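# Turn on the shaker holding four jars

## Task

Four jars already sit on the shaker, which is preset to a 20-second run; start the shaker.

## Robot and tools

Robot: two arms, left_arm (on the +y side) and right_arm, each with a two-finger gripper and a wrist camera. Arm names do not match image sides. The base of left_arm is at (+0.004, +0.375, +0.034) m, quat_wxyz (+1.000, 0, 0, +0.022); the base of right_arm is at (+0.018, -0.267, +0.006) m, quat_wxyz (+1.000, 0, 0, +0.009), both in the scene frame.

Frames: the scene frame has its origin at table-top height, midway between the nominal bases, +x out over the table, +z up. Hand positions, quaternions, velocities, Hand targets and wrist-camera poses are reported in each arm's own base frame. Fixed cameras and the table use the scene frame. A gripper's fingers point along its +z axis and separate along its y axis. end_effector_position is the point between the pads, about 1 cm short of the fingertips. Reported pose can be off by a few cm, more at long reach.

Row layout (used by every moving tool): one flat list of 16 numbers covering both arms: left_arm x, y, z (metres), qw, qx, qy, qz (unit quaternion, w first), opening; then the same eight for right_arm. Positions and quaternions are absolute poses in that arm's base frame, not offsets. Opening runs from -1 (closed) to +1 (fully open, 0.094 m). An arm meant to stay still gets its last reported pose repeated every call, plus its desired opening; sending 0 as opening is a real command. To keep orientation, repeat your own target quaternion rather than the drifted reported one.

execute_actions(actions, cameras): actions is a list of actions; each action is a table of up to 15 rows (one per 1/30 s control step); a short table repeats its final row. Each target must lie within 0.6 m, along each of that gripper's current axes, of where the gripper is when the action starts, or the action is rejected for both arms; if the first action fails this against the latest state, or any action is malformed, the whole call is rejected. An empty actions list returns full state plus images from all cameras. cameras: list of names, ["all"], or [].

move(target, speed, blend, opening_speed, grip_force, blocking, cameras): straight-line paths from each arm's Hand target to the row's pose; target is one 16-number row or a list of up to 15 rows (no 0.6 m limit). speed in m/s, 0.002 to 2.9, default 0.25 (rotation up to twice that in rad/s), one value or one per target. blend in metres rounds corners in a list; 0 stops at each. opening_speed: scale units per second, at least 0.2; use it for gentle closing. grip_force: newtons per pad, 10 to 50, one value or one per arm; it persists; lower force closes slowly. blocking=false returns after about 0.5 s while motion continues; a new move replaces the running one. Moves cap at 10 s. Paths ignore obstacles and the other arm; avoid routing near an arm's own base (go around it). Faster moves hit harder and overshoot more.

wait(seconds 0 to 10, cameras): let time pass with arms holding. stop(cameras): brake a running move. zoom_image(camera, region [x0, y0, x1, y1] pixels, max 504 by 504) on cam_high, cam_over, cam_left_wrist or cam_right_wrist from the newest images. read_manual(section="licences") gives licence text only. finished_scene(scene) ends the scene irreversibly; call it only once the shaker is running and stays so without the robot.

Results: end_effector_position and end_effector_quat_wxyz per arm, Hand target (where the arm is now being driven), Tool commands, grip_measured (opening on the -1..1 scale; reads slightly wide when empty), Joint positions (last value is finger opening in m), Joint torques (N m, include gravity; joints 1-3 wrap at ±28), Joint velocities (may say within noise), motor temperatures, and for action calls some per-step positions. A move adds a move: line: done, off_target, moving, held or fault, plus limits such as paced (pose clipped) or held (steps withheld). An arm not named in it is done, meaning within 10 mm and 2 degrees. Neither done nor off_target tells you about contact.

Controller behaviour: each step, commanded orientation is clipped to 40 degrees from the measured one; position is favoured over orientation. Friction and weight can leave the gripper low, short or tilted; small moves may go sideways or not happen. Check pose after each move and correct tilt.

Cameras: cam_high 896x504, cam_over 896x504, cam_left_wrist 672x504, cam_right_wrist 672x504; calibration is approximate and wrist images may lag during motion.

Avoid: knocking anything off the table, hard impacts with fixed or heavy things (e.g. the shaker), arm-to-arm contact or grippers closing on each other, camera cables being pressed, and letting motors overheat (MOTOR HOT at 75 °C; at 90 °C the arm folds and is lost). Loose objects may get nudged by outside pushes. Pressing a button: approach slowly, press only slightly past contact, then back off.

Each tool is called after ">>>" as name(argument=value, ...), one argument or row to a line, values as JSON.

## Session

>>> execute_actions(
  actions=[],
)

>>> zoom_image(
  camera="cam_over",
  region=[250, 60, 590, 440],
)

Scene clock: 0.00 s.
left_arm: end_effector_position=(+0.2332, -0.1814, +0.2896) grip_measured=+1.000 end_effector_quat_wxyz=(+0.585, -0.050, +0.737, -0.334) | right_arm: end_effector_position=(+0.2138, +0.1843, +0.3886) grip_measured=+1.000 end_effector_quat_wxyz=(+0.587, +0.071, +0.731, +0.339)
Joint positions: left_arm=[-0.941 0.643 0.569 -0.031 -0.488 -0.636 0.094] | right_arm=[1.109 0.755 0.991 -0.338 0.679 0.685 0.094]
Joint velocities: within noise
Joint torques (N m): no reading
Motor temperatures (°C): left_arm=[24 28 25 29 26 25 27] | right_arm=[27 24 30 22 26 27 26]
Heat: left arm: 29 °C; right arm: 30 °C.
Hand target: left_arm +0.2331, -0.1812, +0.3017; +0.592, -0.055, +0.727, -0.344 | right_arm +0.2134, +0.1835, +0.3910; +0.588, +0.072, +0.730, +0.341
Tool commands: left_gripper/opening=+1.0 right_gripper/opening=+1.0
camera_calibration:
cam_left_wrist: T_world_to_cam=[[-0.321959, -0.825697, 0.463214, -0.200483], [-0.884372, 0.0876283, -0.458485, 0.363595], [0.337979, -0.557266, -0.758436, 0.155682], [0, 0, 0, 1]] pos_world=[0.204389, -0.110643, 0.377644]
cam_right_wrist: T_world_to_cam=[[0.311646, -0.685621, -0.657876, 0.326984], [-0.868643, 0.0750634, -0.489719, 0.385146], [0.385144, 0.724078, -0.572167, 0.124233], [0, 0, 0, 1]] pos_world=[0.184803, 0.105322, 0.47481]

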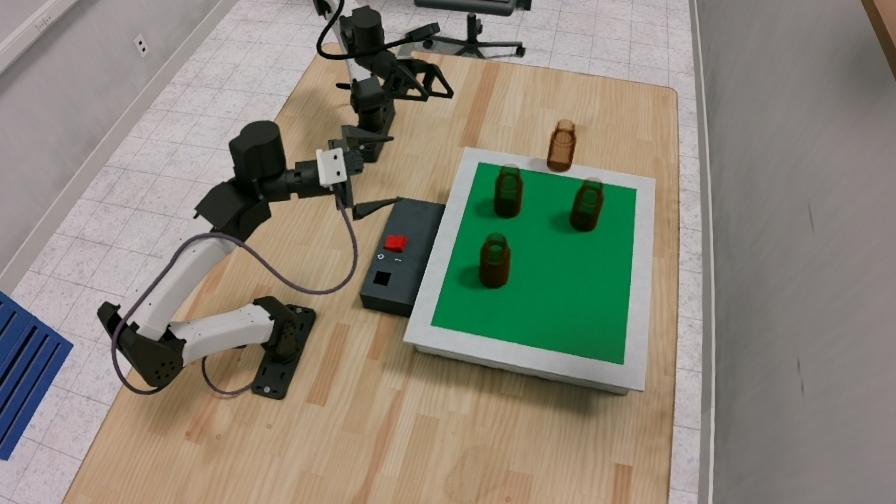

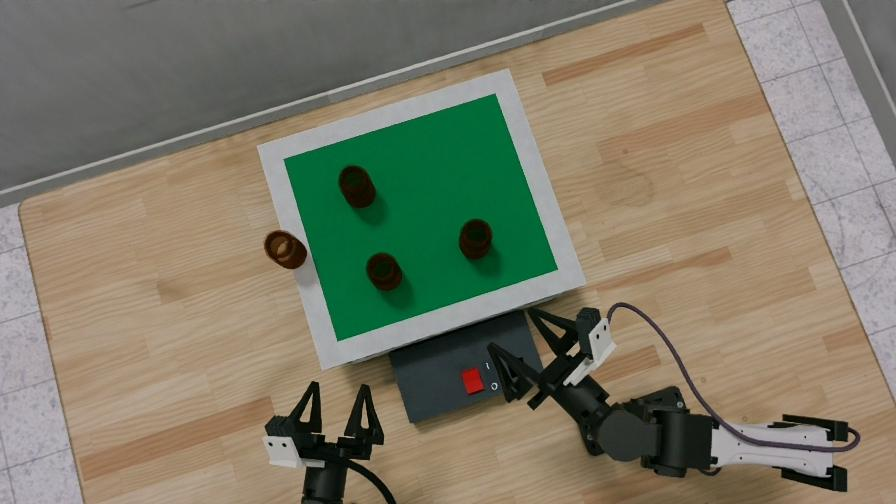

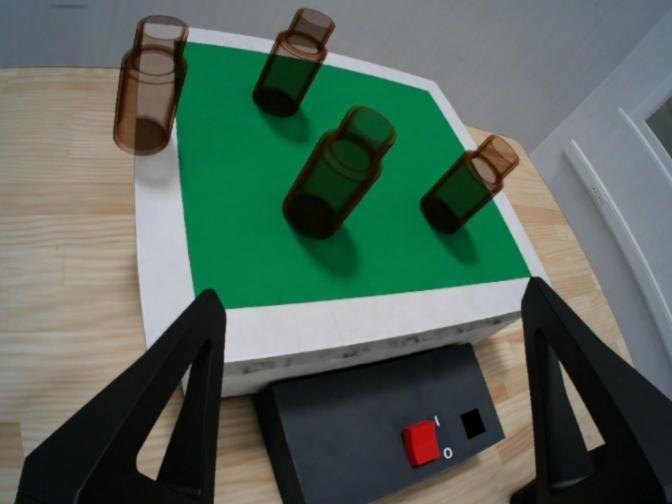

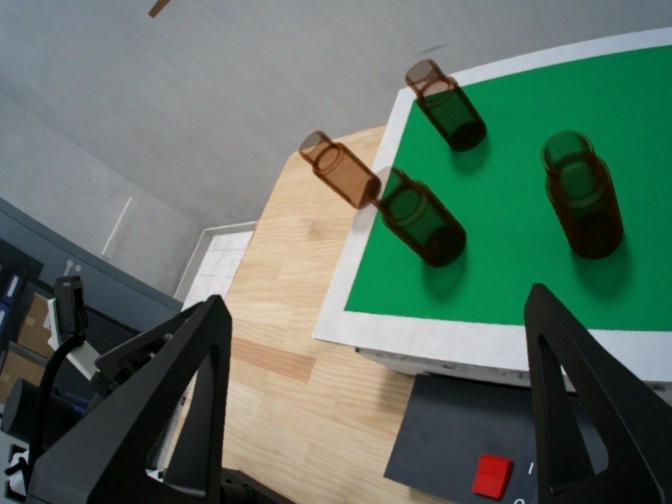

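Scaled by 1.326 from the camera's 896x504 image, which has a finer 1280x720 frame.

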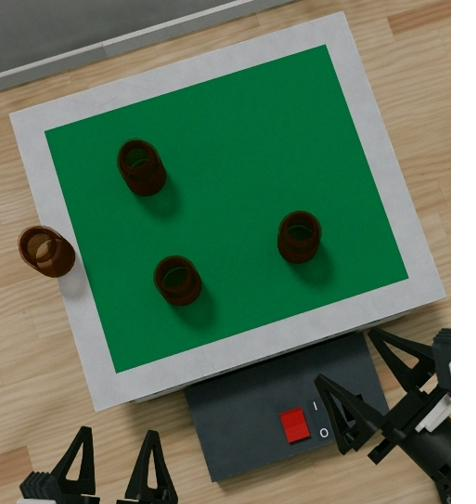

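>>> move(
  target=[
    [0.409,-0.085,0.2,0.606,0.261,0.71,-0.238,1,0.18,0.25,0.19,0.18,-0.168,0.969,0.035,-1],
    [0.409,-0.085,0.195,0.606,0.261,0.71,-0.238,1,0.184,0.266,0.14,0.18,-0.168,0.969,0.035,-1],
  ],
  speed=[0.25,0.15],
  blend=[0.02,0],
  grip_force=[25,50],
  cameras=["all"],
)

Scene clock: 34.73 s.
left_arm: end_effector_position=(+0.4026, -0.0856, +0.1776) grip_measured=+1.000 end_effector_quat_wxyz=(+0.586, +0.246, +0.732, -0.245) | right_arm: end_effector_position=(+0.1846, +0.2620, +0.1428) grip_measured=-0.992 end_effector_quat_wxyz=(+0.180, -0.167, +0.969, +0.032)
Joint positions: left_arm=[0.098 1.487 0.635 0.572 0.798 0.131 0.094] | right_arm=[1.09 1.493 1.252 -1.054 0.246 0.714 0]
Joint torques (N m): left_arm=[0.5 -4.56 10.04 2.15 0.26 0.11] | right_arm=[0.7 -6.79 6.06 1.19 0.17 0.07]
Motor temperatures (°C): left_arm=[24 29 34 36 26 25 27] | right_arm=[27 25 38 29 26 27 26]
Heat: left arm: 36 °C; right arm: 38 °C.
Hand target: left_arm +0.4083, -0.0848, +0.1947; +0.607, +0.261, +0.712, -0.238 | right_arm +0.1840, +0.2659, +0.1400; +0.180, -0.168, +0.969, +0.035
Off the commanded pose: left_arm 0.019 m, 4 deg | right_arm 0.005 m, 0 deg.
grip_force (N): 25, 50
move: off_target (left_arm)
camera_calibration:
cam_left_wrist: T_world_to_cam=[[-0.64331, -0.764926, -0.0322432, 0.207683], [-0.673335, 0.585321, -0.451685, 0.410062], [0.364378, -0.268863, -0.891595, 0.104538], [0, 0, 0, 1]] pos_world=[0.371622, -0.0530495, 0.28512]
cam_right_wrist: T_world_to_cam=[[0.266065, -0.960296, -0.083913, 0.226121], [-0.864189, -0.276189, 0.420592, 0.194805], [-0.427069, -0.0393881, -0.903361, 0.335811], [0, 0, 0, 1]] pos_world=[0.2516, 0.284173, 0.240399]

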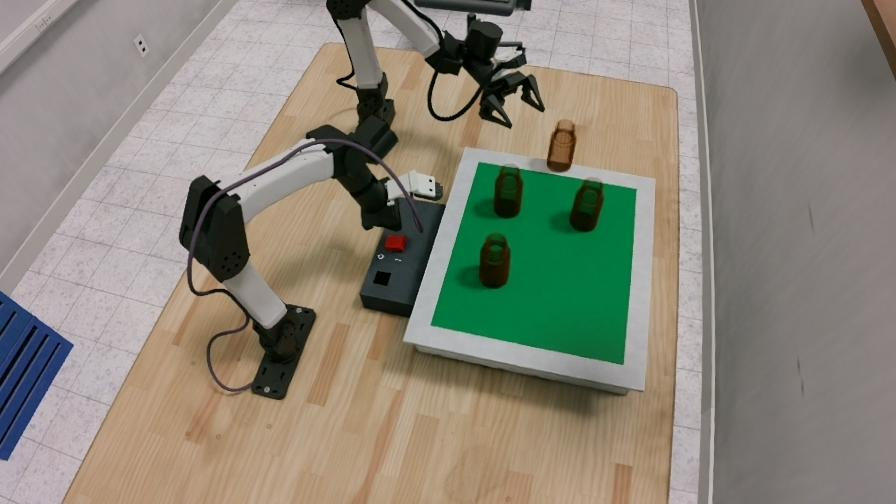

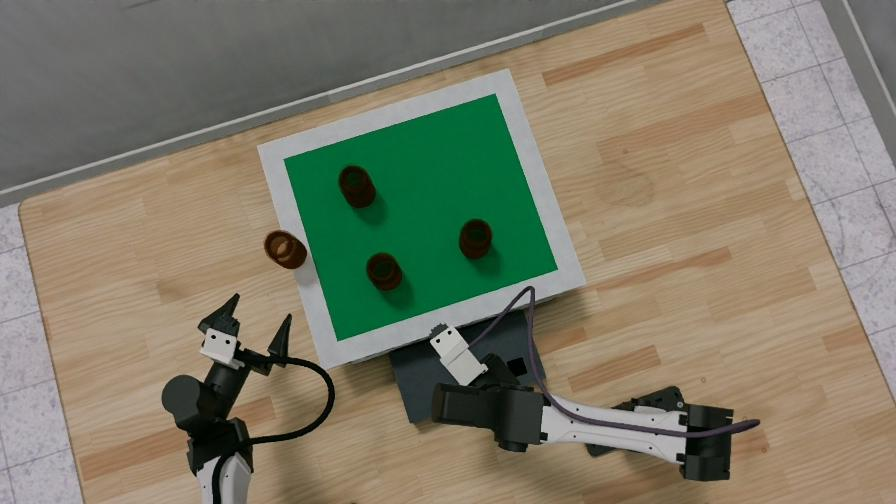

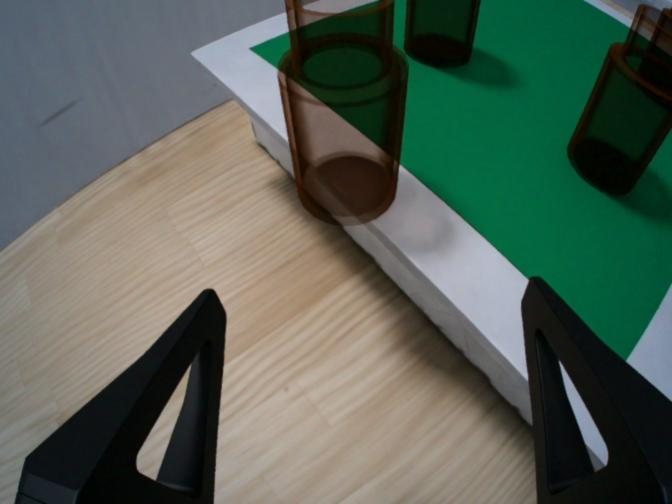

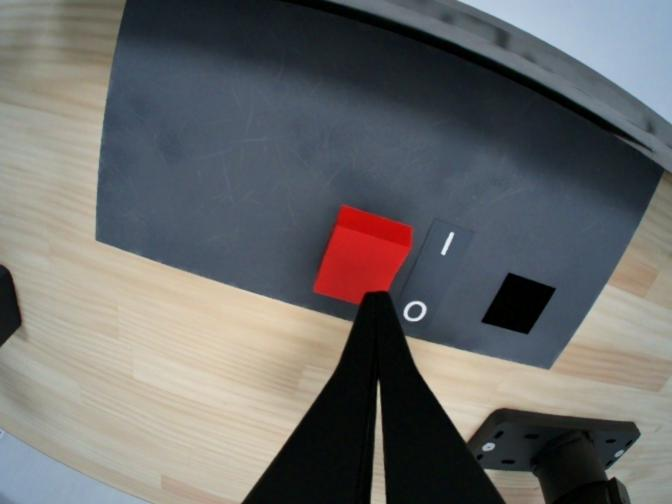

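>>> move(
  target=[
    [0.488,-0.146,0.176,0.606,0.296,0.702,-0.221,1,0.184,0.266,0.14,0.18,-0.168,0.969,0.035,-1],
  ],
  speed=0.1,
  cameras=["cam_left_wrist","cam_over"],
)

Scene clock: 50.33 s.
left_arm: end_effector_position=(+0.4794, -0.1425, +0.1564) grip_measured=+1.000 end_effector_quat_wxyz=(+0.583, +0.285, +0.725, -0.230) | right_arm: end_effector_position=(+0.1847, +0.2622, +0.1428) grip_measured=-0.992 end_effector_quat_wxyz=(+0.180, -0.167, +0.969, +0.032)
Joint positions: left_arm=[-0.075 1.824 0.92 0.63 0.656 0.169 0.094] | right_arm=[1.09 1.493 1.252 -1.053 0.246 0.714 0]
Joint torques (N m): left_arm=[-0.49 -7.15 10.32 2.21 0.04 0.07] | right_arm=[0.69 -6.76 6.08 1.19 0.15 0.05]
Heat: left arm: 37 °C; right arm: 37 °C.
Hand target: left_arm +0.4869, -0.1458, +0.1761; +0.607, +0.296, +0.703, -0.221 | right_arm +0.1840, +0.2660, +0.1400; +0.180, -0.168, +0.969, +0.035
Off the commanded pose: left_arm 0.022 m, 4 deg | right_arm 0.005 m, 0 deg.
grip_force (N): 25, 50
move: off_target (left_arm)
camera_calibration:
cam_left_wrist: T_world_to_cam=[[-0.674412, -0.731266, -0.10207, 0.243515], [-0.632505, 0.643501, -0.431097, 0.47098], [0.380928, -0.226177, -0.896514, 0.0414332], [0, 0, 0, 1]] pos_world=[0.446343, -0.115631, 0.265039]
Images, in order (width x height): cam_over 896x504, cam_left_wrist 672x504.

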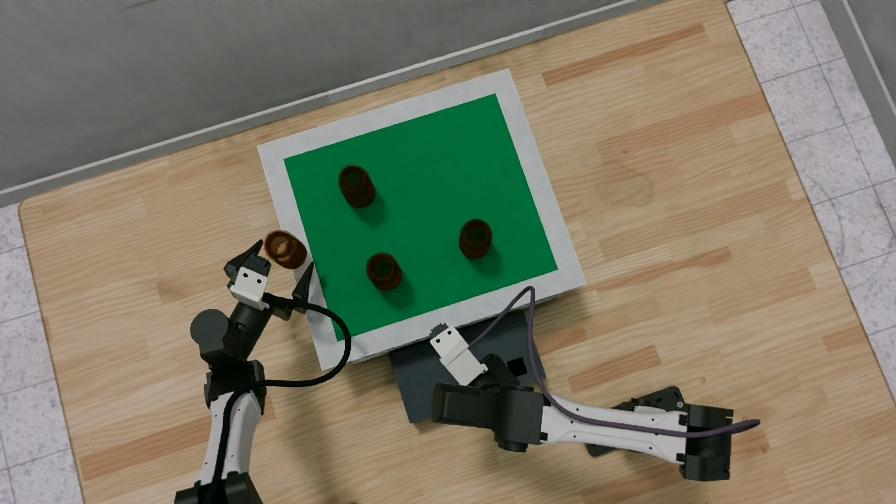

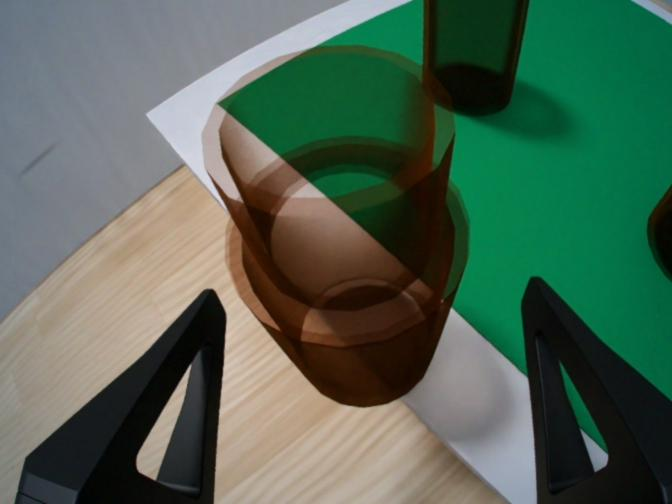

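>>> move(
  target=[
    [0.494,-0.149,0.167,0.606,0.296,0.702,-0.221,1,0.184,0.266,0.14,0.18,-0.168,0.969,0.035,-1],
    [0.494,-0.149,0.167,0.606,0.296,0.702,-0.221,-0.1,0.184,0.266,0.14,0.18,-0.168,0.969,0.035,-1],
  ],
  speed=0.06,
  opening_speed=0.5,
  cameras=["cam_left_wrist","cam_over"],
)

Scene clock: 60.40 s.
left_arm: end_effector_position=(+0.4852, -0.1442, +0.1468) grip_measured=+0.159 end_effector_quat_wxyz=(+0.583, +0.285, +0.726, -0.228) | right_arm: end_effector_position=(+0.1847, +0.2622, +0.1428) grip_measured=-0.992 end_effector_quat_wxyz=(+0.180, -0.167, +0.969, +0.032)
Joint positions: left_arm=[-0.079 1.866 0.931 0.659 0.649 0.17 0.054] | right_arm=[1.09 1.493 1.252 -1.053 0.246 0.714 0]
Joint torques (N m): left_arm=[-0.64 -7.35 10.32 2.23 0.04 0.08] | right_arm=[0.66 -6.8 6.06 1.2 0.15 0.05]
Heat: left arm: 37 °C; right arm: 36 °C.
Hand target: left_arm +0.4928, -0.1487, +0.1672; +0.607, +0.296, +0.703, -0.221 | right_arm +0.1840, +0.2660, +0.1400; +0.180, -0.168, +0.969, +0.035
Off the commanded pose: left_arm 0.023 m, 4 deg | right_arm 0.005 m, 0 deg.
grip_force (N): 25, 50
move: off_target (left_arm); target 2's new opening was sent with left_arm's hand 0.023 m and 4 deg from that target
camera_calibration:
cam_left_wrist: T_world_to_cam=[[-0.672908, -0.732495, -0.103176, 0.244436], [-0.634432, 0.643207, -0.428696, 0.472149], [0.380381, -0.223015, -0.897538, 0.0309869], [0, 0, 0, 1]] pos_world=[0.452242, -0.117731, 0.25544]
Images, in order (width x height): cam_over 896x504, cam_left_wrist 672x504.

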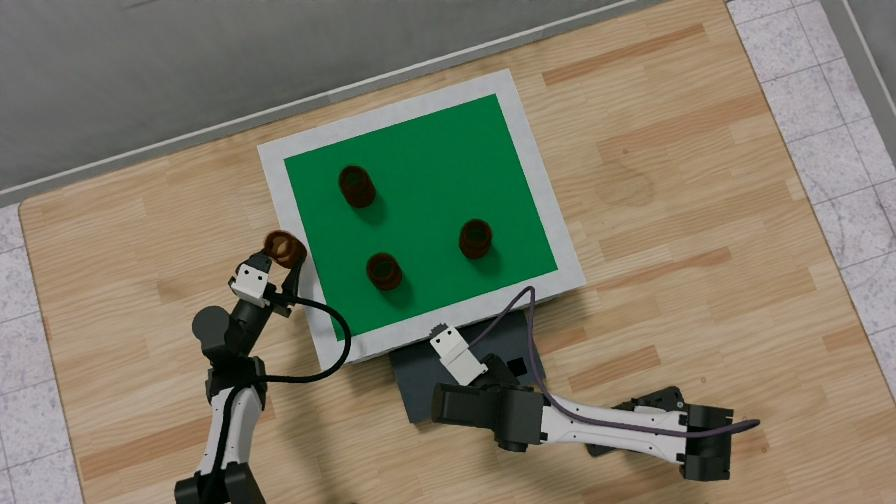

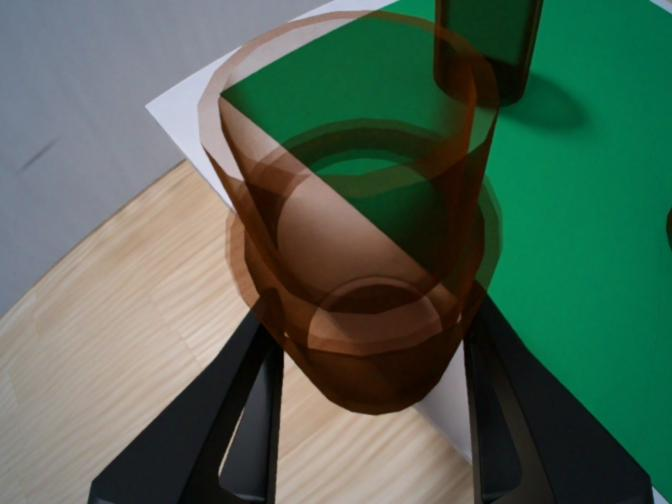

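>>> move(
  target=[
    [0.494,-0.149,0.202,0.606,0.296,0.702,-0.221,-0.1,0.184,0.266,0.14,0.18,-0.168,0.969,0.035,-1],
    [0.490,-0.232,0.203,0.606,0.296,0.702,-0.221,-0.1,0.184,0.266,0.14,0.18,-0.168,0.969,0.035,-1],
  ],
  speed=0.12,
  blend=[0.01,0],
  cameras=["cam_left_wrist","cam_over"],
)

Scene clock: 68.10 s.
left_arm: end_effector_position=(+0.4801, -0.2273, +0.1725) grip_measured=+0.157 end_effector_quat_wxyz=(+0.576, +0.298, +0.729, -0.220) | right_arm: end_effector_position=(+0.1847, +0.2622, +0.1428) grip_measured=-0.992 end_effector_quat_wxyz=(+0.180, -0.167, +0.969, +0.032)
Joint positions: left_arm=[-0.304 1.836 1.033 0.537 0.435 0.137 0.054] | right_arm=[1.09 1.493 1.252 -1.053 0.246 0.714 0]
Joint torques (N m): left_arm=[-0.21 -8.2 11.73 2.3 -0.01 -0.11] | right_arm=[0.65 -6.76 6.05 1.19 0.15 0.05]
Motor temperatures (°C): left_arm=[24 34 36 37 26 25 27] | right_arm=[27 28 36 27 26 27 27]
Heat: left arm: 37 °C; right arm: 36 °C.
Hand target: left_arm +0.4881, -0.2312, +0.2030; +0.607, +0.297, +0.703, -0.222 | right_arm +0.1840, +0.2660, +0.1400; +0.180, -0.168, +0.969, +0.035
Off the commanded pose: left_arm 0.032 m, 5 deg | right_arm 0.005 m, 0 deg.
grip_force (N): 25, 50
move: off_target (left_arm)
camera_calibration:
cam_left_wrist: T_world_to_cam=[[-0.680571, -0.721892, -0.125279, 0.192698], [-0.628286, 0.662971, -0.407095, 0.531164], [0.376935, -0.198346, -0.904754, 0.0459541], [0, 0, 0, 1]] pos_world=[0.447546, -0.203924, 0.281952]
Images, in order (width x height): cam_over 896x504, cam_left_wrist 672x504.

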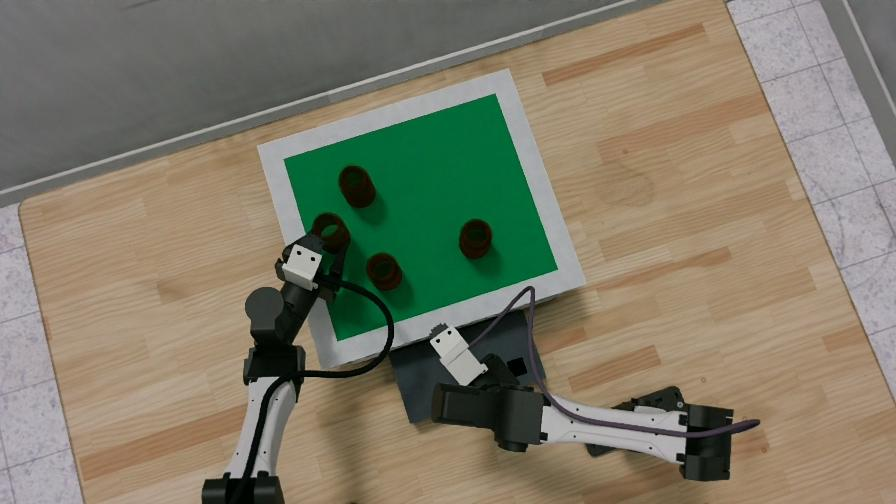

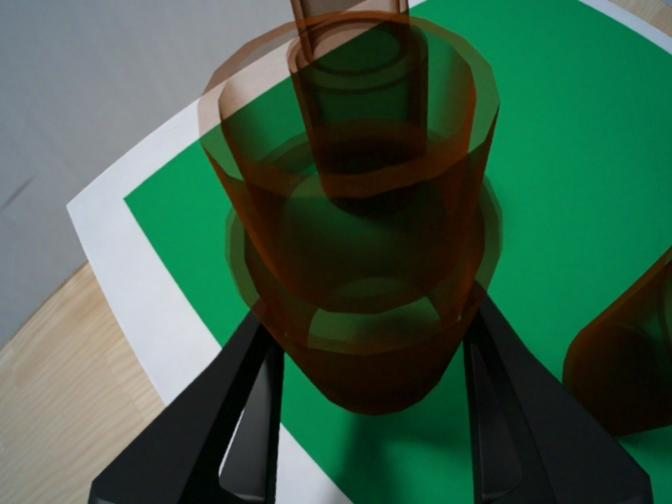

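>>> move(
  target=[
    [0.492,-0.24,0.18,0.613,0.283,0.698,-0.23,-0.1,0.184,0.266,0.14,0.18,-0.168,0.969,0.035,-1],
    [0.492,-0.24,0.168,0.613,0.283,0.698,-0.23,-0.1,0.184,0.266,0.14,0.18,-0.168,0.969,0.035,-1],
  ],
  speed=[0.07,0.03],
  blend=[0.003,0],
  cameras=["cam_left_wrist","cam_over"],
)

Scene clock: 79.13 s.
left_arm: end_effector_position=(+0.4898, -0.2351, +0.1492) grip_measured=+0.157 end_effector_quat_wxyz=(+0.588, +0.283, +0.723, -0.227) | right_arm: end_effector_position=(+0.1847, +0.2622, +0.1428) grip_measured=-0.992 end_effector_quat_wxyz=(+0.180, -0.167, +0.969, +0.032)
Joint positions: left_arm=[-0.318 1.939 1.021 0.692 0.414 0.098 0.054] | right_arm=[1.09 1.493 1.252 -1.053 0.246 0.714 0]
Joint torques (N m): left_arm=[-0.62 -8.42 7.65 2.67 -0.03 -0.1] | right_arm=[0.66 -6.79 6.04 1.19 0.16 0.06]
Heat: left arm: 38 °C; right arm: 36 °C.
Hand target: left_arm +0.4913, -0.2397, +0.1681; +0.614, +0.284, +0.700, -0.230 | right_arm +0.1840, +0.2660, +0.1400; +0.180, -0.168, +0.969, +0.035
Off the commanded pose: left_arm 0.020 m, 4 deg | right_arm 0.005 m, 0 deg.
grip_force (N): 25, 50
move: off_target (left_arm)
camera_calibration:
cam_left_wrist: T_world_to_cam=[[-0.668652, -0.735666, -0.108166, 0.179172], [-0.631896, 0.638856, -0.438828, 0.533876], [0.391933, -0.225074, -0.892037, 0.00412138], [0, 0, 0, 1]] pos_world=[0.455543, -0.208332, 0.257337]
Images, in order (width x height): cam_over 896x504, cam_left_wrist 672x504.

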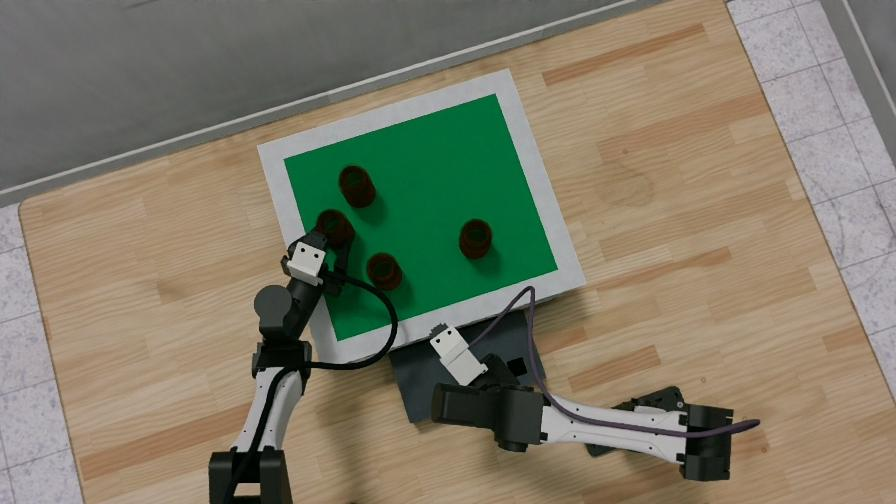

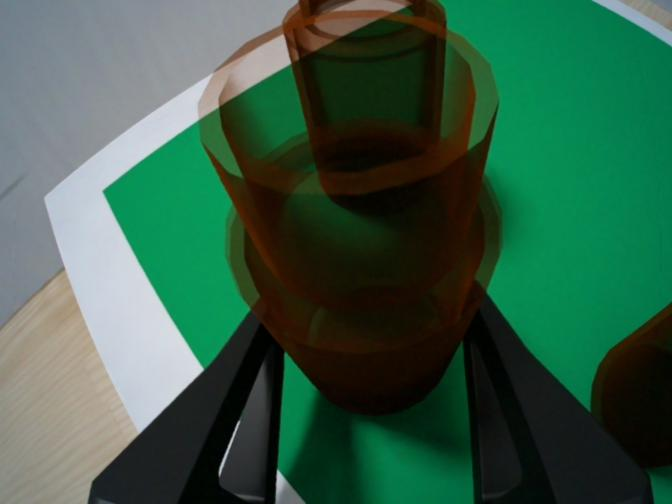

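>>> move(
  target=[0.492,-0.24,0.156,0.613,0.283,0.698,-0.23,-0.1,0.184,0.266,0.14,0.18,-0.168,0.969,0.035,-1],
  speed=0.03,
  cameras=["cam_left_wrist"],
)

Scene clock: 83.70 s.
left_arm: end_effector_position=(+0.4913, -0.2360, +0.1485) grip_measured=+0.157 end_effector_quat_wxyz=(+0.601, +0.283, +0.712, -0.229) | right_arm: end_effector_position=(+0.1847, +0.2622, +0.1428) grip_measured=-0.992 end_effector_quat_wxyz=(+0.180, -0.167, +0.969, +0.032)
Joint positions: left_arm=[-0.318 1.962 1.01 0.761 0.416 0.093 0.054] | right_arm=[1.09 1.493 1.252 -1.053 0.246 0.714 0]
Joint torques (N m): left_arm=[-0.64 -7.76 7.25 2.4 -0.08 -0.05] | right_arm=[0.65 -6.83 6.06 1.19 0.14 0.05]
Heat: left arm: 39 °C; right arm: 36 °C.
Hand target: left_arm +0.4918, -0.2399, +0.1560; +0.614, +0.284, +0.700, -0.230 | right_arm +0.1840, +0.2660, +0.1400; +0.180, -0.168, +0.969, +0.035
Off the commanded pose: left_arm 0.009 m, 2 deg | right_arm 0.005 m, 0 deg.
grip_force (N): 25, 50
move: done
camera_calibration:
cam_left_wrist: T_world_to_cam=[[-0.666204, -0.736529, -0.117037, 0.179293], [-0.617565, 0.632818, -0.467071, 0.530713], [0.418074, -0.238886, -0.87644, -0.0156744], [0, 0, 0, 1]] pos_world=[0.453748, -0.207534, 0.255127]
Images, in order (width x height): cam_left_wrist 672x504.

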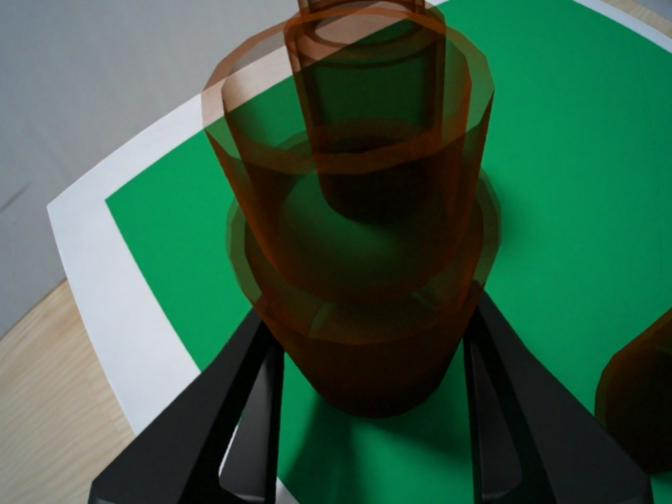

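>>> move(
  target=[
    [0.492,-0.24,0.160,0.613,0.283,0.698,-0.23,0.45,0.184,0.266,0.14,0.18,-0.168,0.969,0.035,-1],
  ],
  speed=0.03,
  opening_speed=0.5,
)

>>> move(
  target=[
    [0.404,-0.159,0.192,0.613,0.283,0.698,-0.23,0.45,0.184,0.266,0.14,0.18,-0.168,0.969,0.035,-1],
    [0.27,-0.03,0.24,0.67,0.1,0.72,-0.1,0.45,0.183,0.266,0.107,0.18,-0.168,0.969,0.035,-1],
  ],
  speed=[0.12,0.25],
  blend=[0.02,0],
  cameras=["all"],
)

Scene clock: 93.37 s.
left_arm: end_effector_position=(+0.4914, -0.2359, +0.1486) grip_measured=+0.448 end_effector_quat_wxyz=(+0.601, +0.283, +0.712, -0.228) | right_arm: end_effector_position=(+0.1847, +0.2622, +0.1428) grip_measured=-0.992 end_effector_quat_wxyz=(+0.180, -0.167, +0.969, +0.032)
Joint positions: left_arm=[-0.318 1.962 1.01 0.761 0.415 0.093 0.068] | right_arm=[1.09 1.493 1.252 -1.053 0.246 0.714 0]
Joint torques (N m): left_arm=[-0.64 -8.57 7.69 2.26 -0.05 -0.05] | right_arm=[0.68 -6.8 6.05 1.2 0.16 0.05]
Heat: left arm: 39 °C; right arm: 36 °C.
Hand target: left_arm +0.4918, -0.2399, +0.1600; +0.614, +0.284, +0.699, -0.231 | right_arm +0.1840, +0.2660, +0.1400; +0.180, -0.168, +0.969, +0.035
Off the commanded pose: left_arm 0.012 m, 2 deg | right_arm 0.005 m, 0 deg.
grip_force (N): 25, 50
move: off_target (left_arm)

Scene clock: 96.37 s.
left_arm: end_effector_position=(+0.2706, -0.0293, +0.2250) grip_measured=+0.449 end_effector_quat_wxyz=(+0.664, +0.095, +0.735, -0.100) | right_arm: end_effector_position=(+0.1850, +0.2628, +0.1134) grip_measured=-0.992 end_effector_quat_wxyz=(+0.183, -0.166, +0.968, +0.036)
Joint positions: left_arm=[0.174 0.44 0.297 0.033 0.45 0.026 0.068] | right_arm=[1.09 1.493 1.132 -0.923 0.246 0.714 0]
Joint torques (N m): left_arm=[0.54 0.5 11.19 1.99 0.11 -0.02] | right_arm=[1.02 -6.01 5.7 1.22 0.16 0.09]
Heat: left arm: 39 °C; right arm: 36 °C.
Hand target: left_arm +0.2697, -0.0300, +0.2399; +0.674, +0.101, +0.725, -0.100 | right_arm +0.1830, +0.2658, +0.1071; +0.180, -0.168, +0.969, +0.035
Off the commanded pose: left_arm 0.015 m, 2 deg | right_arm 0.007 m, 0 deg.
grip_force (N): 25, 50
move: off_target (left_arm)
camera_calibration:
cam_left_wrist: T_world_to_cam=[[-0.25611, -0.963299, -0.0803942, 0.0676187], [-0.805025, 0.258589, -0.533916, 0.354224], [0.53511, -0.0720216, -0.841707, 0.158407], [0, 0, 0, 1]] pos_world=[0.217712, -0.0150526, 0.327894]
cam_right_wrist: T_world_to_cam=[[0.266529, -0.959408, -0.0921909, 0.224905], [-0.866402, -0.280396, 0.413189, 0.210073], [-0.422267, -0.0302525, -0.905967, 0.306501], [0, 0, 0, 1]] pos_world=[0.251489, 0.283952, 0.211614]

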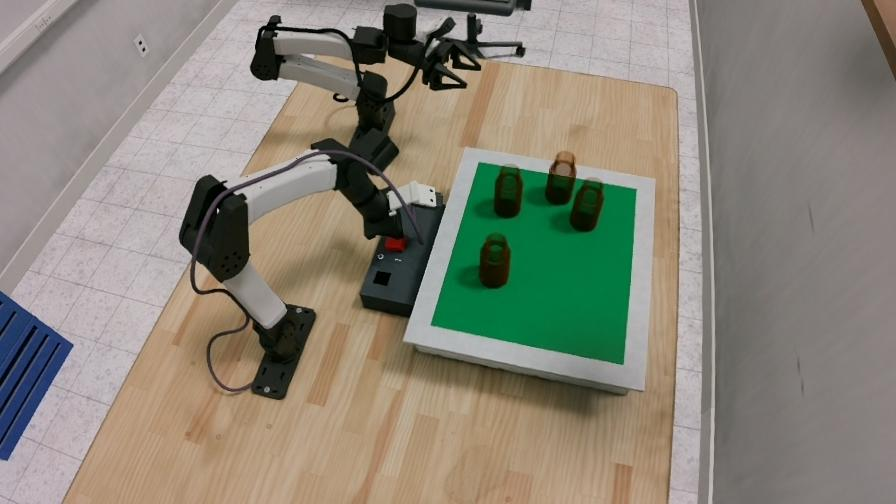

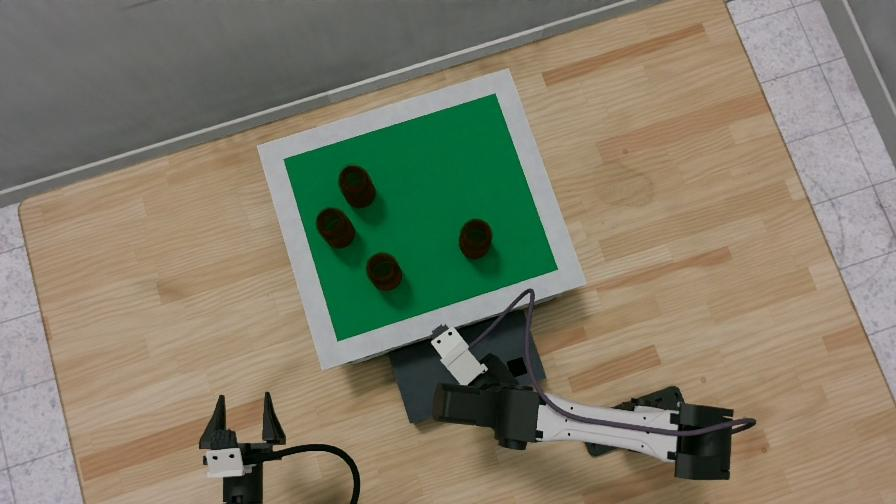

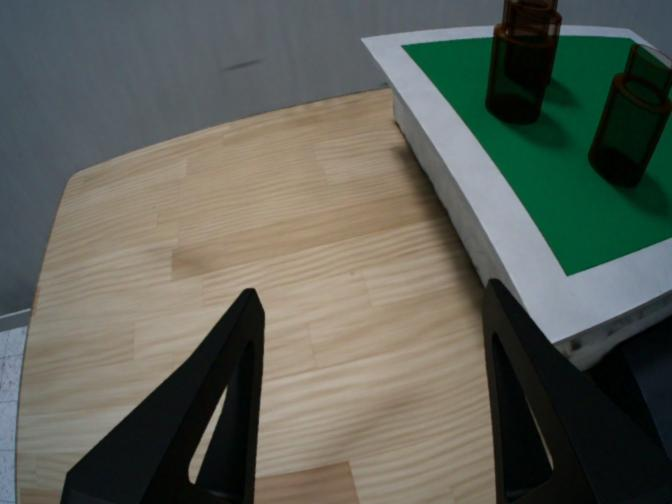

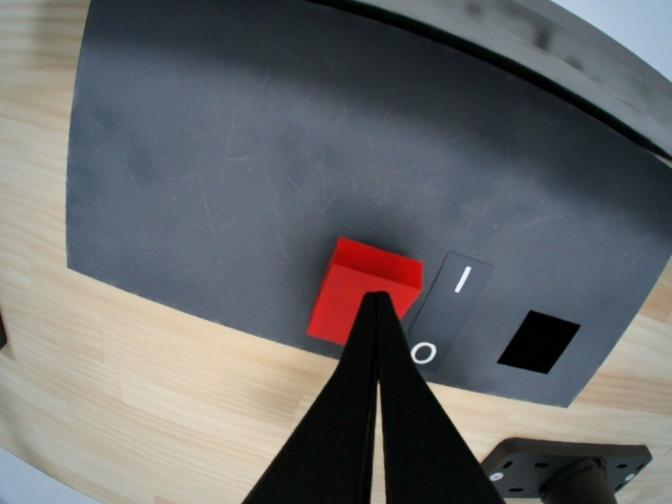

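Same view as before; press along the proven path, then retract.

>>> move(
  target=[
    [0.27,-0.03,0.24,0.67,0.1,0.72,-0.1,0.45,0.178,0.264,0.097,0.18,-0.168,0.969,0.035,-1],
    [0.27,-0.03,0.24,0.67,0.1,0.72,-0.1,0.45,0.174,0.264,0.086,0.18,-0.168,0.969,0.035,-1],
  ],
  speed=[0.05,0.03],
  blend=[0.002,0],
  cameras=["cam_right_wrist"],
)

Scene clock: 103.90 s.
left_arm: end_effector_position=(+0.2706, -0.0294, +0.2247) grip_measured=+0.449 end_effector_quat_wxyz=(+0.663, +0.095, +0.735, -0.101) | right_arm: end_effector_position=(+0.1781, +0.2590, +0.0964) grip_measured=-0.992 end_effector_quat_wxyz=(+0.187, -0.169, +0.967, +0.025)
Joint positions: left_arm=[0.174 0.44 0.297 0.032 0.451 0.026 0.068] | right_arm=[1.118 1.491 1.062 -0.873 0.272 0.734 0]
Joint torques (N m): left_arm=[0.55 0.5 11.19 1.95 0.11 -0.02] | right_arm=[0.87 -6.16 4.15 1.49 0.03 0.16]
Heat: left arm: 39 °C; right arm: 37 °C.
Hand target: left_arm +0.2696, -0.0301, +0.2399; +0.674, +0.101, +0.725, -0.100 | right_arm +0.1739, +0.2636, +0.0863; +0.180, -0.168, +0.969, +0.034
Off the commanded pose: left_arm 0.015 m, 2 deg | right_arm 0.012 m, 1 deg.
grip_force (N): 25, 50
move: off_target (left_arm, right_arm)
camera_calibration:
cam_right_wrist: T_world_to_cam=[[0.2698, -0.960379, -0.0698557, 0.21906], [-0.870414, -0.274265, 0.408849, 0.209606], [-0.411809, -0.0495042, -0.909925, 0.291448], [0, 0, 0, 1]] pos_world=[0.243362, 0.282296, 0.194802]
Images, in order (width x height): cam_right_wrist 672x504.

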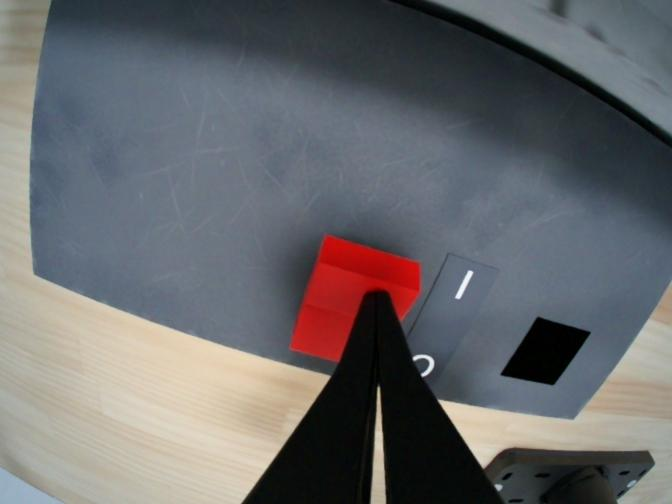

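>>> move(
  target=[
    [0.27,-0.03,0.24,0.67,0.1,0.72,-0.1,0.45,0.184,0.266,0.102,0.18,-0.168,0.969,0.035,-1],
    [0.27,-0.03,0.24,0.67,0.1,0.72,-0.1,0.45,0.18,0.265,0.080,0.18,-0.168,0.969,0.035,-1],
  ],
  speed=[0.05,0.03],
  cameras=["cam_right_wrist"],
)

Scene clock: 113.77 s.
left_arm: end_effector_position=(+0.2706, -0.0294, +0.2246) grip_measured=+0.449 end_effector_quat_wxyz=(+0.663, +0.095, +0.736, -0.101) | right_arm: end_effector_position=(+0.1848, +0.2644, +0.0948) grip_measured=-0.992 end_effector_quat_wxyz=(+0.194, -0.166, +0.966, +0.036)
Joint positions: left_arm=[0.174 0.44 0.297 0.031 0.451 0.026 0.068] | right_arm=[1.103 1.499 1.056 -0.829 0.267 0.722 0]
Joint torques (N m): left_arm=[0.57 0.47 11.19 1.96 0.11 -0.01] | right_arm=[0.44 -5.44 3.85 1.37 0.02 0.1]
Heat: left arm: 39 °C; right arm: 37 °C.
Hand target: left_arm +0.2696, -0.0301, +0.2399; +0.674, +0.101, +0.725, -0.100 | right_arm +0.1798, +0.2644, +0.0804; +0.180, -0.168, +0.969, +0.035
Off the commanded pose: left_arm 0.015 m, 2 deg | right_arm 0.016 m, 2 deg.
grip_force (N): 25, 50
move: off_target (left_arm, right_arm)
camera_calibration:
cam_right_wrist: T_world_to_cam=[[0.268884, -0.958908, -0.0905344, 0.224075], [-0.875094, -0.282482, 0.392957, 0.222039], [-0.402384, -0.0264336, -0.915089, 0.285765], [0, 0, 0, 1]] pos_world=[0.249042, 0.285143, 0.194536]
Images, in order (width x height): cam_right_wrist 672x504.

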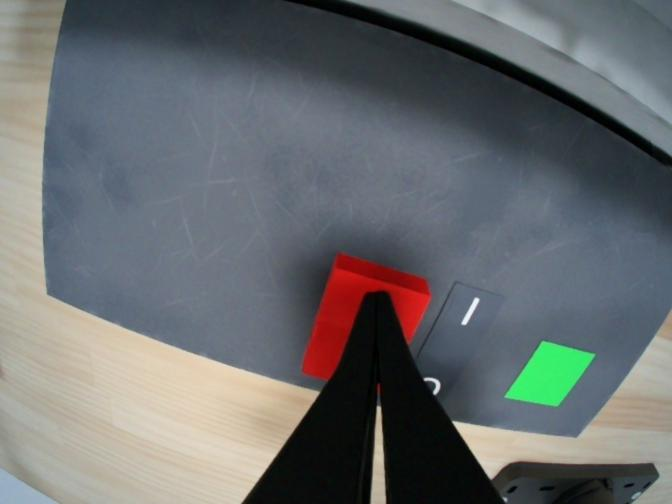

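On. Retract and wait.

>>> move(
  target=[
    [0.27,-0.03,0.24,0.67,0.1,0.72,-0.1,0.45,0.186,0.266,0.14,0.18,-0.168,0.969,0.035,-1],
    [0.27,-0.03,0.24,0.67,0.1,0.72,-0.1,0.45,0.2,0.12,0.23,0.259,-0.1,0.96,0.03,-1],
  ],
  speed=[0.08,0.2],
  blend=[0.02,0],
)

>>> wait(
  seconds=10,
  cameras=["cam_over"],
)

>>> wait(
  seconds=6,
  cameras=["cam_over"],
)

>>> wait(
  seconds=1.3,
  cameras=["cam_over"],
)

Scene clock: 124.10 s.
left_arm: end_effector_position=(+0.2706, -0.0294, +0.2245) grip_measured=+0.449 end_effector_quat_wxyz=(+0.663, +0.095, +0.736, -0.101) | right_arm: end_effector_position=(+0.2011, +0.1220, +0.2250) grip_measured=-0.992 end_effector_quat_wxyz=(+0.259, -0.101, +0.960, +0.028)
Joint positions: left_arm=[0.174 0.44 0.297 0.031 0.451 0.026 0.068] | right_arm=[0.731 1.053 1.214 -1.263 0.252 0.461 0]
Joint torques (N m): left_arm=[0.53 0.47 11.19 1.96 0.11 -0.02] | right_arm=[-0.65 -2.65 8.08 1.21 0.1 -0.04]
Heat: left arm: 40 °C; right arm: 37 °C.
Hand target: left_arm +0.2696, -0.0301, +0.2398; +0.674, +0.101, +0.725, -0.100 | right_arm +0.2000, +0.1201, +0.2299; +0.259, -0.100, +0.960, +0.030
Off the commanded pose: left_arm 0.016 m, 2 deg | right_arm 0.005 m, 0 deg.
grip_force (N): 25, 50
move: off_target (left_arm)

Scene clock: 134.10 s.
left_arm: end_effector_position=(+0.2706, -0.0294, +0.2245) grip_measured=+0.449 end_effector_quat_wxyz=(+0.663, +0.095, +0.736, -0.101) | right_arm: end_effector_position=(+0.2010, +0.1220, +0.2250) grip_measured=-0.992 end_effector_quat_wxyz=(+0.259, -0.102, +0.960, +0.028)
Joint positions: left_arm=[0.174 0.44 0.297 0.031 0.451 0.026 0.068] | right_arm=[0.731 1.053 1.214 -1.264 0.252 0.46 0]
Joint torques (N m): left_arm=[0.54 0.49 11.18 1.97 0.11 -0.02] | right_arm=[-0.68 -2.62 7.99 1.22 0.1 -0.02]
Motor temperatures (°C): left_arm=[24 32 41 39 26 25 27] | right_arm=[27 28 39 27 26 27 27]
Heat: left arm: 41 °C; right arm: 39 °C.
Hand target: left_arm +0.2696, -0.0301, +0.2398; +0.674, +0.101, +0.725, -0.100 | right_arm +0.2000, +0.1200, +0.2299; +0.259, -0.100, +0.960, +0.030
Tool commands: left_gripper/opening=+0.45 right_gripper/opening=-1.0
Off the commanded pose: left_arm 0.016 m, 2 deg | right_arm 0.006 m, 0 deg.
grip_force (N): 25, 50
wait: 10.00 s; at rest by 0.17 s
Images, in order (width x height): cam_over 896x504.

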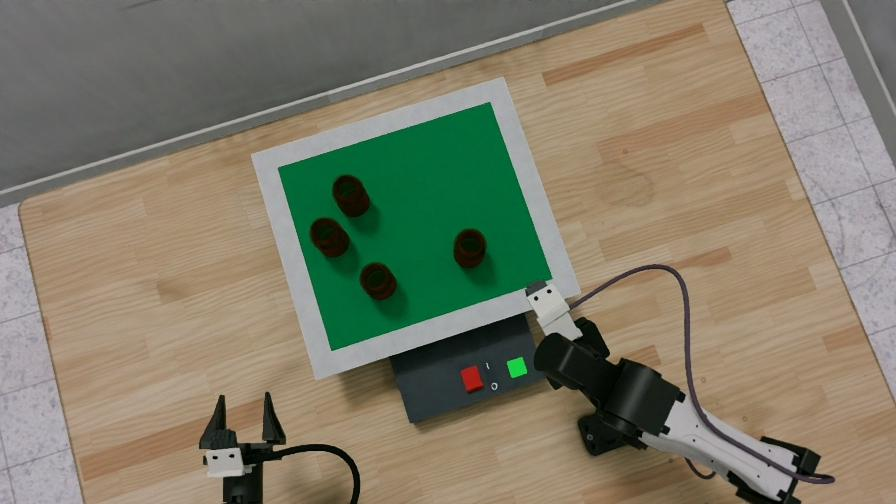

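Scene clock: 140.10 s.
left_arm: end_effector_position=(+0.2706, -0.0294, +0.2245) grip_measured=+0.449 end_effector_quat_wxyz=(+0.663, +0.095, +0.736, -0.101) | right_arm: end_effector_position=(+0.2010, +0.1220, +0.2250) grip_measured=-0.992 end_effector_quat_wxyz=(+0.259, -0.102, +0.960, +0.028)
Joint positions: left_arm=[0.174 0.44 0.297 0.031 0.451 0.026 0.068] | right_arm=[0.731 1.053 1.214 -1.264 0.252 0.46 0]
Joint torques (N m): left_arm=[0.54 0.47 11.21 1.96 0.11 -0.01] | right_arm=[-0.7 -2.56 8.02 1.23 0.11 -0.03]
Heat: left arm: 41 °C; right arm: 41 °C.
Hand target: left_arm +0.2696, -0.0301, +0.2398; +0.674, +0.101, +0.725, -0.100 | right_arm +0.2000, +0.1200, +0.2299; +0.259, -0.100, +0.960, +0.030
Tool commands: left_gripper/opening=+0.45 right_gripper/opening=-1.0
Off the commanded pose: left_arm 0.016 m, 2 deg | right_arm 0.006 m, 0 deg.
grip_force (N): 25, 50
wait: 6.00 s; at rest by 0.17 s
Images, in order (width x height): cam_over 896x504.

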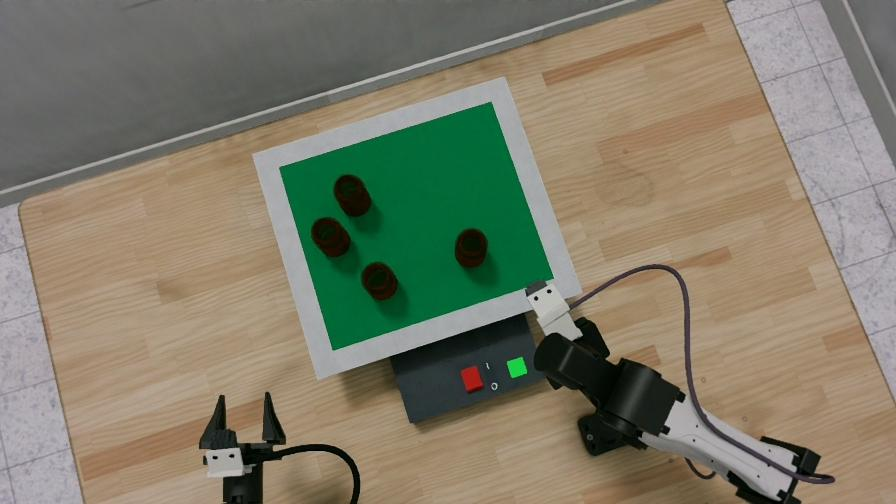

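Scene clock: 141.40 s.
left_arm: end_effector_position=(+0.2706, -0.0294, +0.2245) grip_measured=+0.449 end_effector_quat_wxyz=(+0.663, +0.095, +0.736, -0.101) | right_arm: end_effector_position=(+0.2010, +0.1220, +0.2250) grip_measured=-0.992 end_effector_quat_wxyz=(+0.259, -0.102, +0.960, +0.028)
Joint positions: left_arm=[0.174 0.44 0.297 0.031 0.451 0.026 0.068] | right_arm=[0.731 1.053 1.214 -1.264 0.252 0.46 0]
Joint torques (N m): left_arm=[0.54 0.49 11.19 1.96 0.11 -0.02] | right_arm=[-0.66 -2.61 8.02 1.23 0.1 -0.03]
Heat: left arm: 42 °C; right arm: 41 °C.
Hand target: left_arm +0.2696, -0.0301, +0.2398; +0.674, +0.101, +0.725, -0.100 | right_arm +0.2000, +0.1200, +0.2299; +0.259, -0.100, +0.960, +0.030
Tool commands: left_gripper/opening=+0.45 right_gripper/opening=-1.0
Off the commanded pose: left_arm 0.016 m, 2 deg | right_arm 0.006 m, 0 deg.
grip_force (N): 25, 50
wait: 1.30 s; at rest by 0.17 s
Images, in order (width x height): cam_over 896x504.

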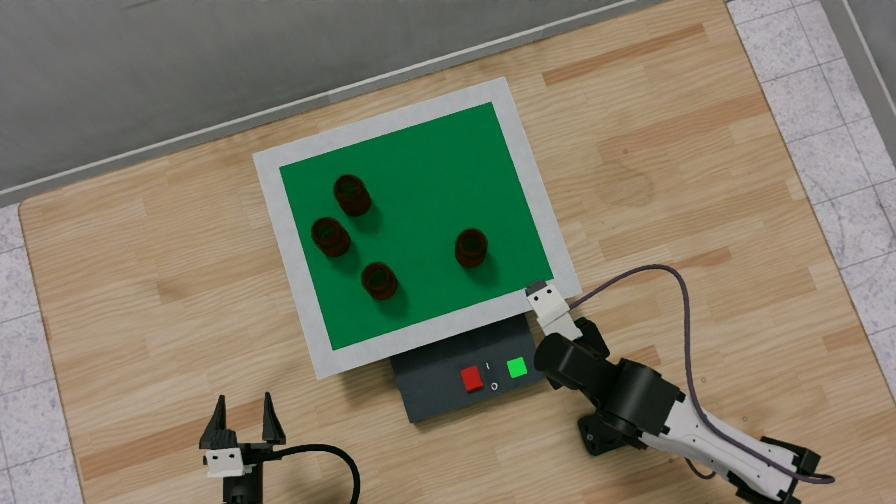

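Stopped.

>>> finished_scene(
  scene=2,
)

The scene is finished: the task was done.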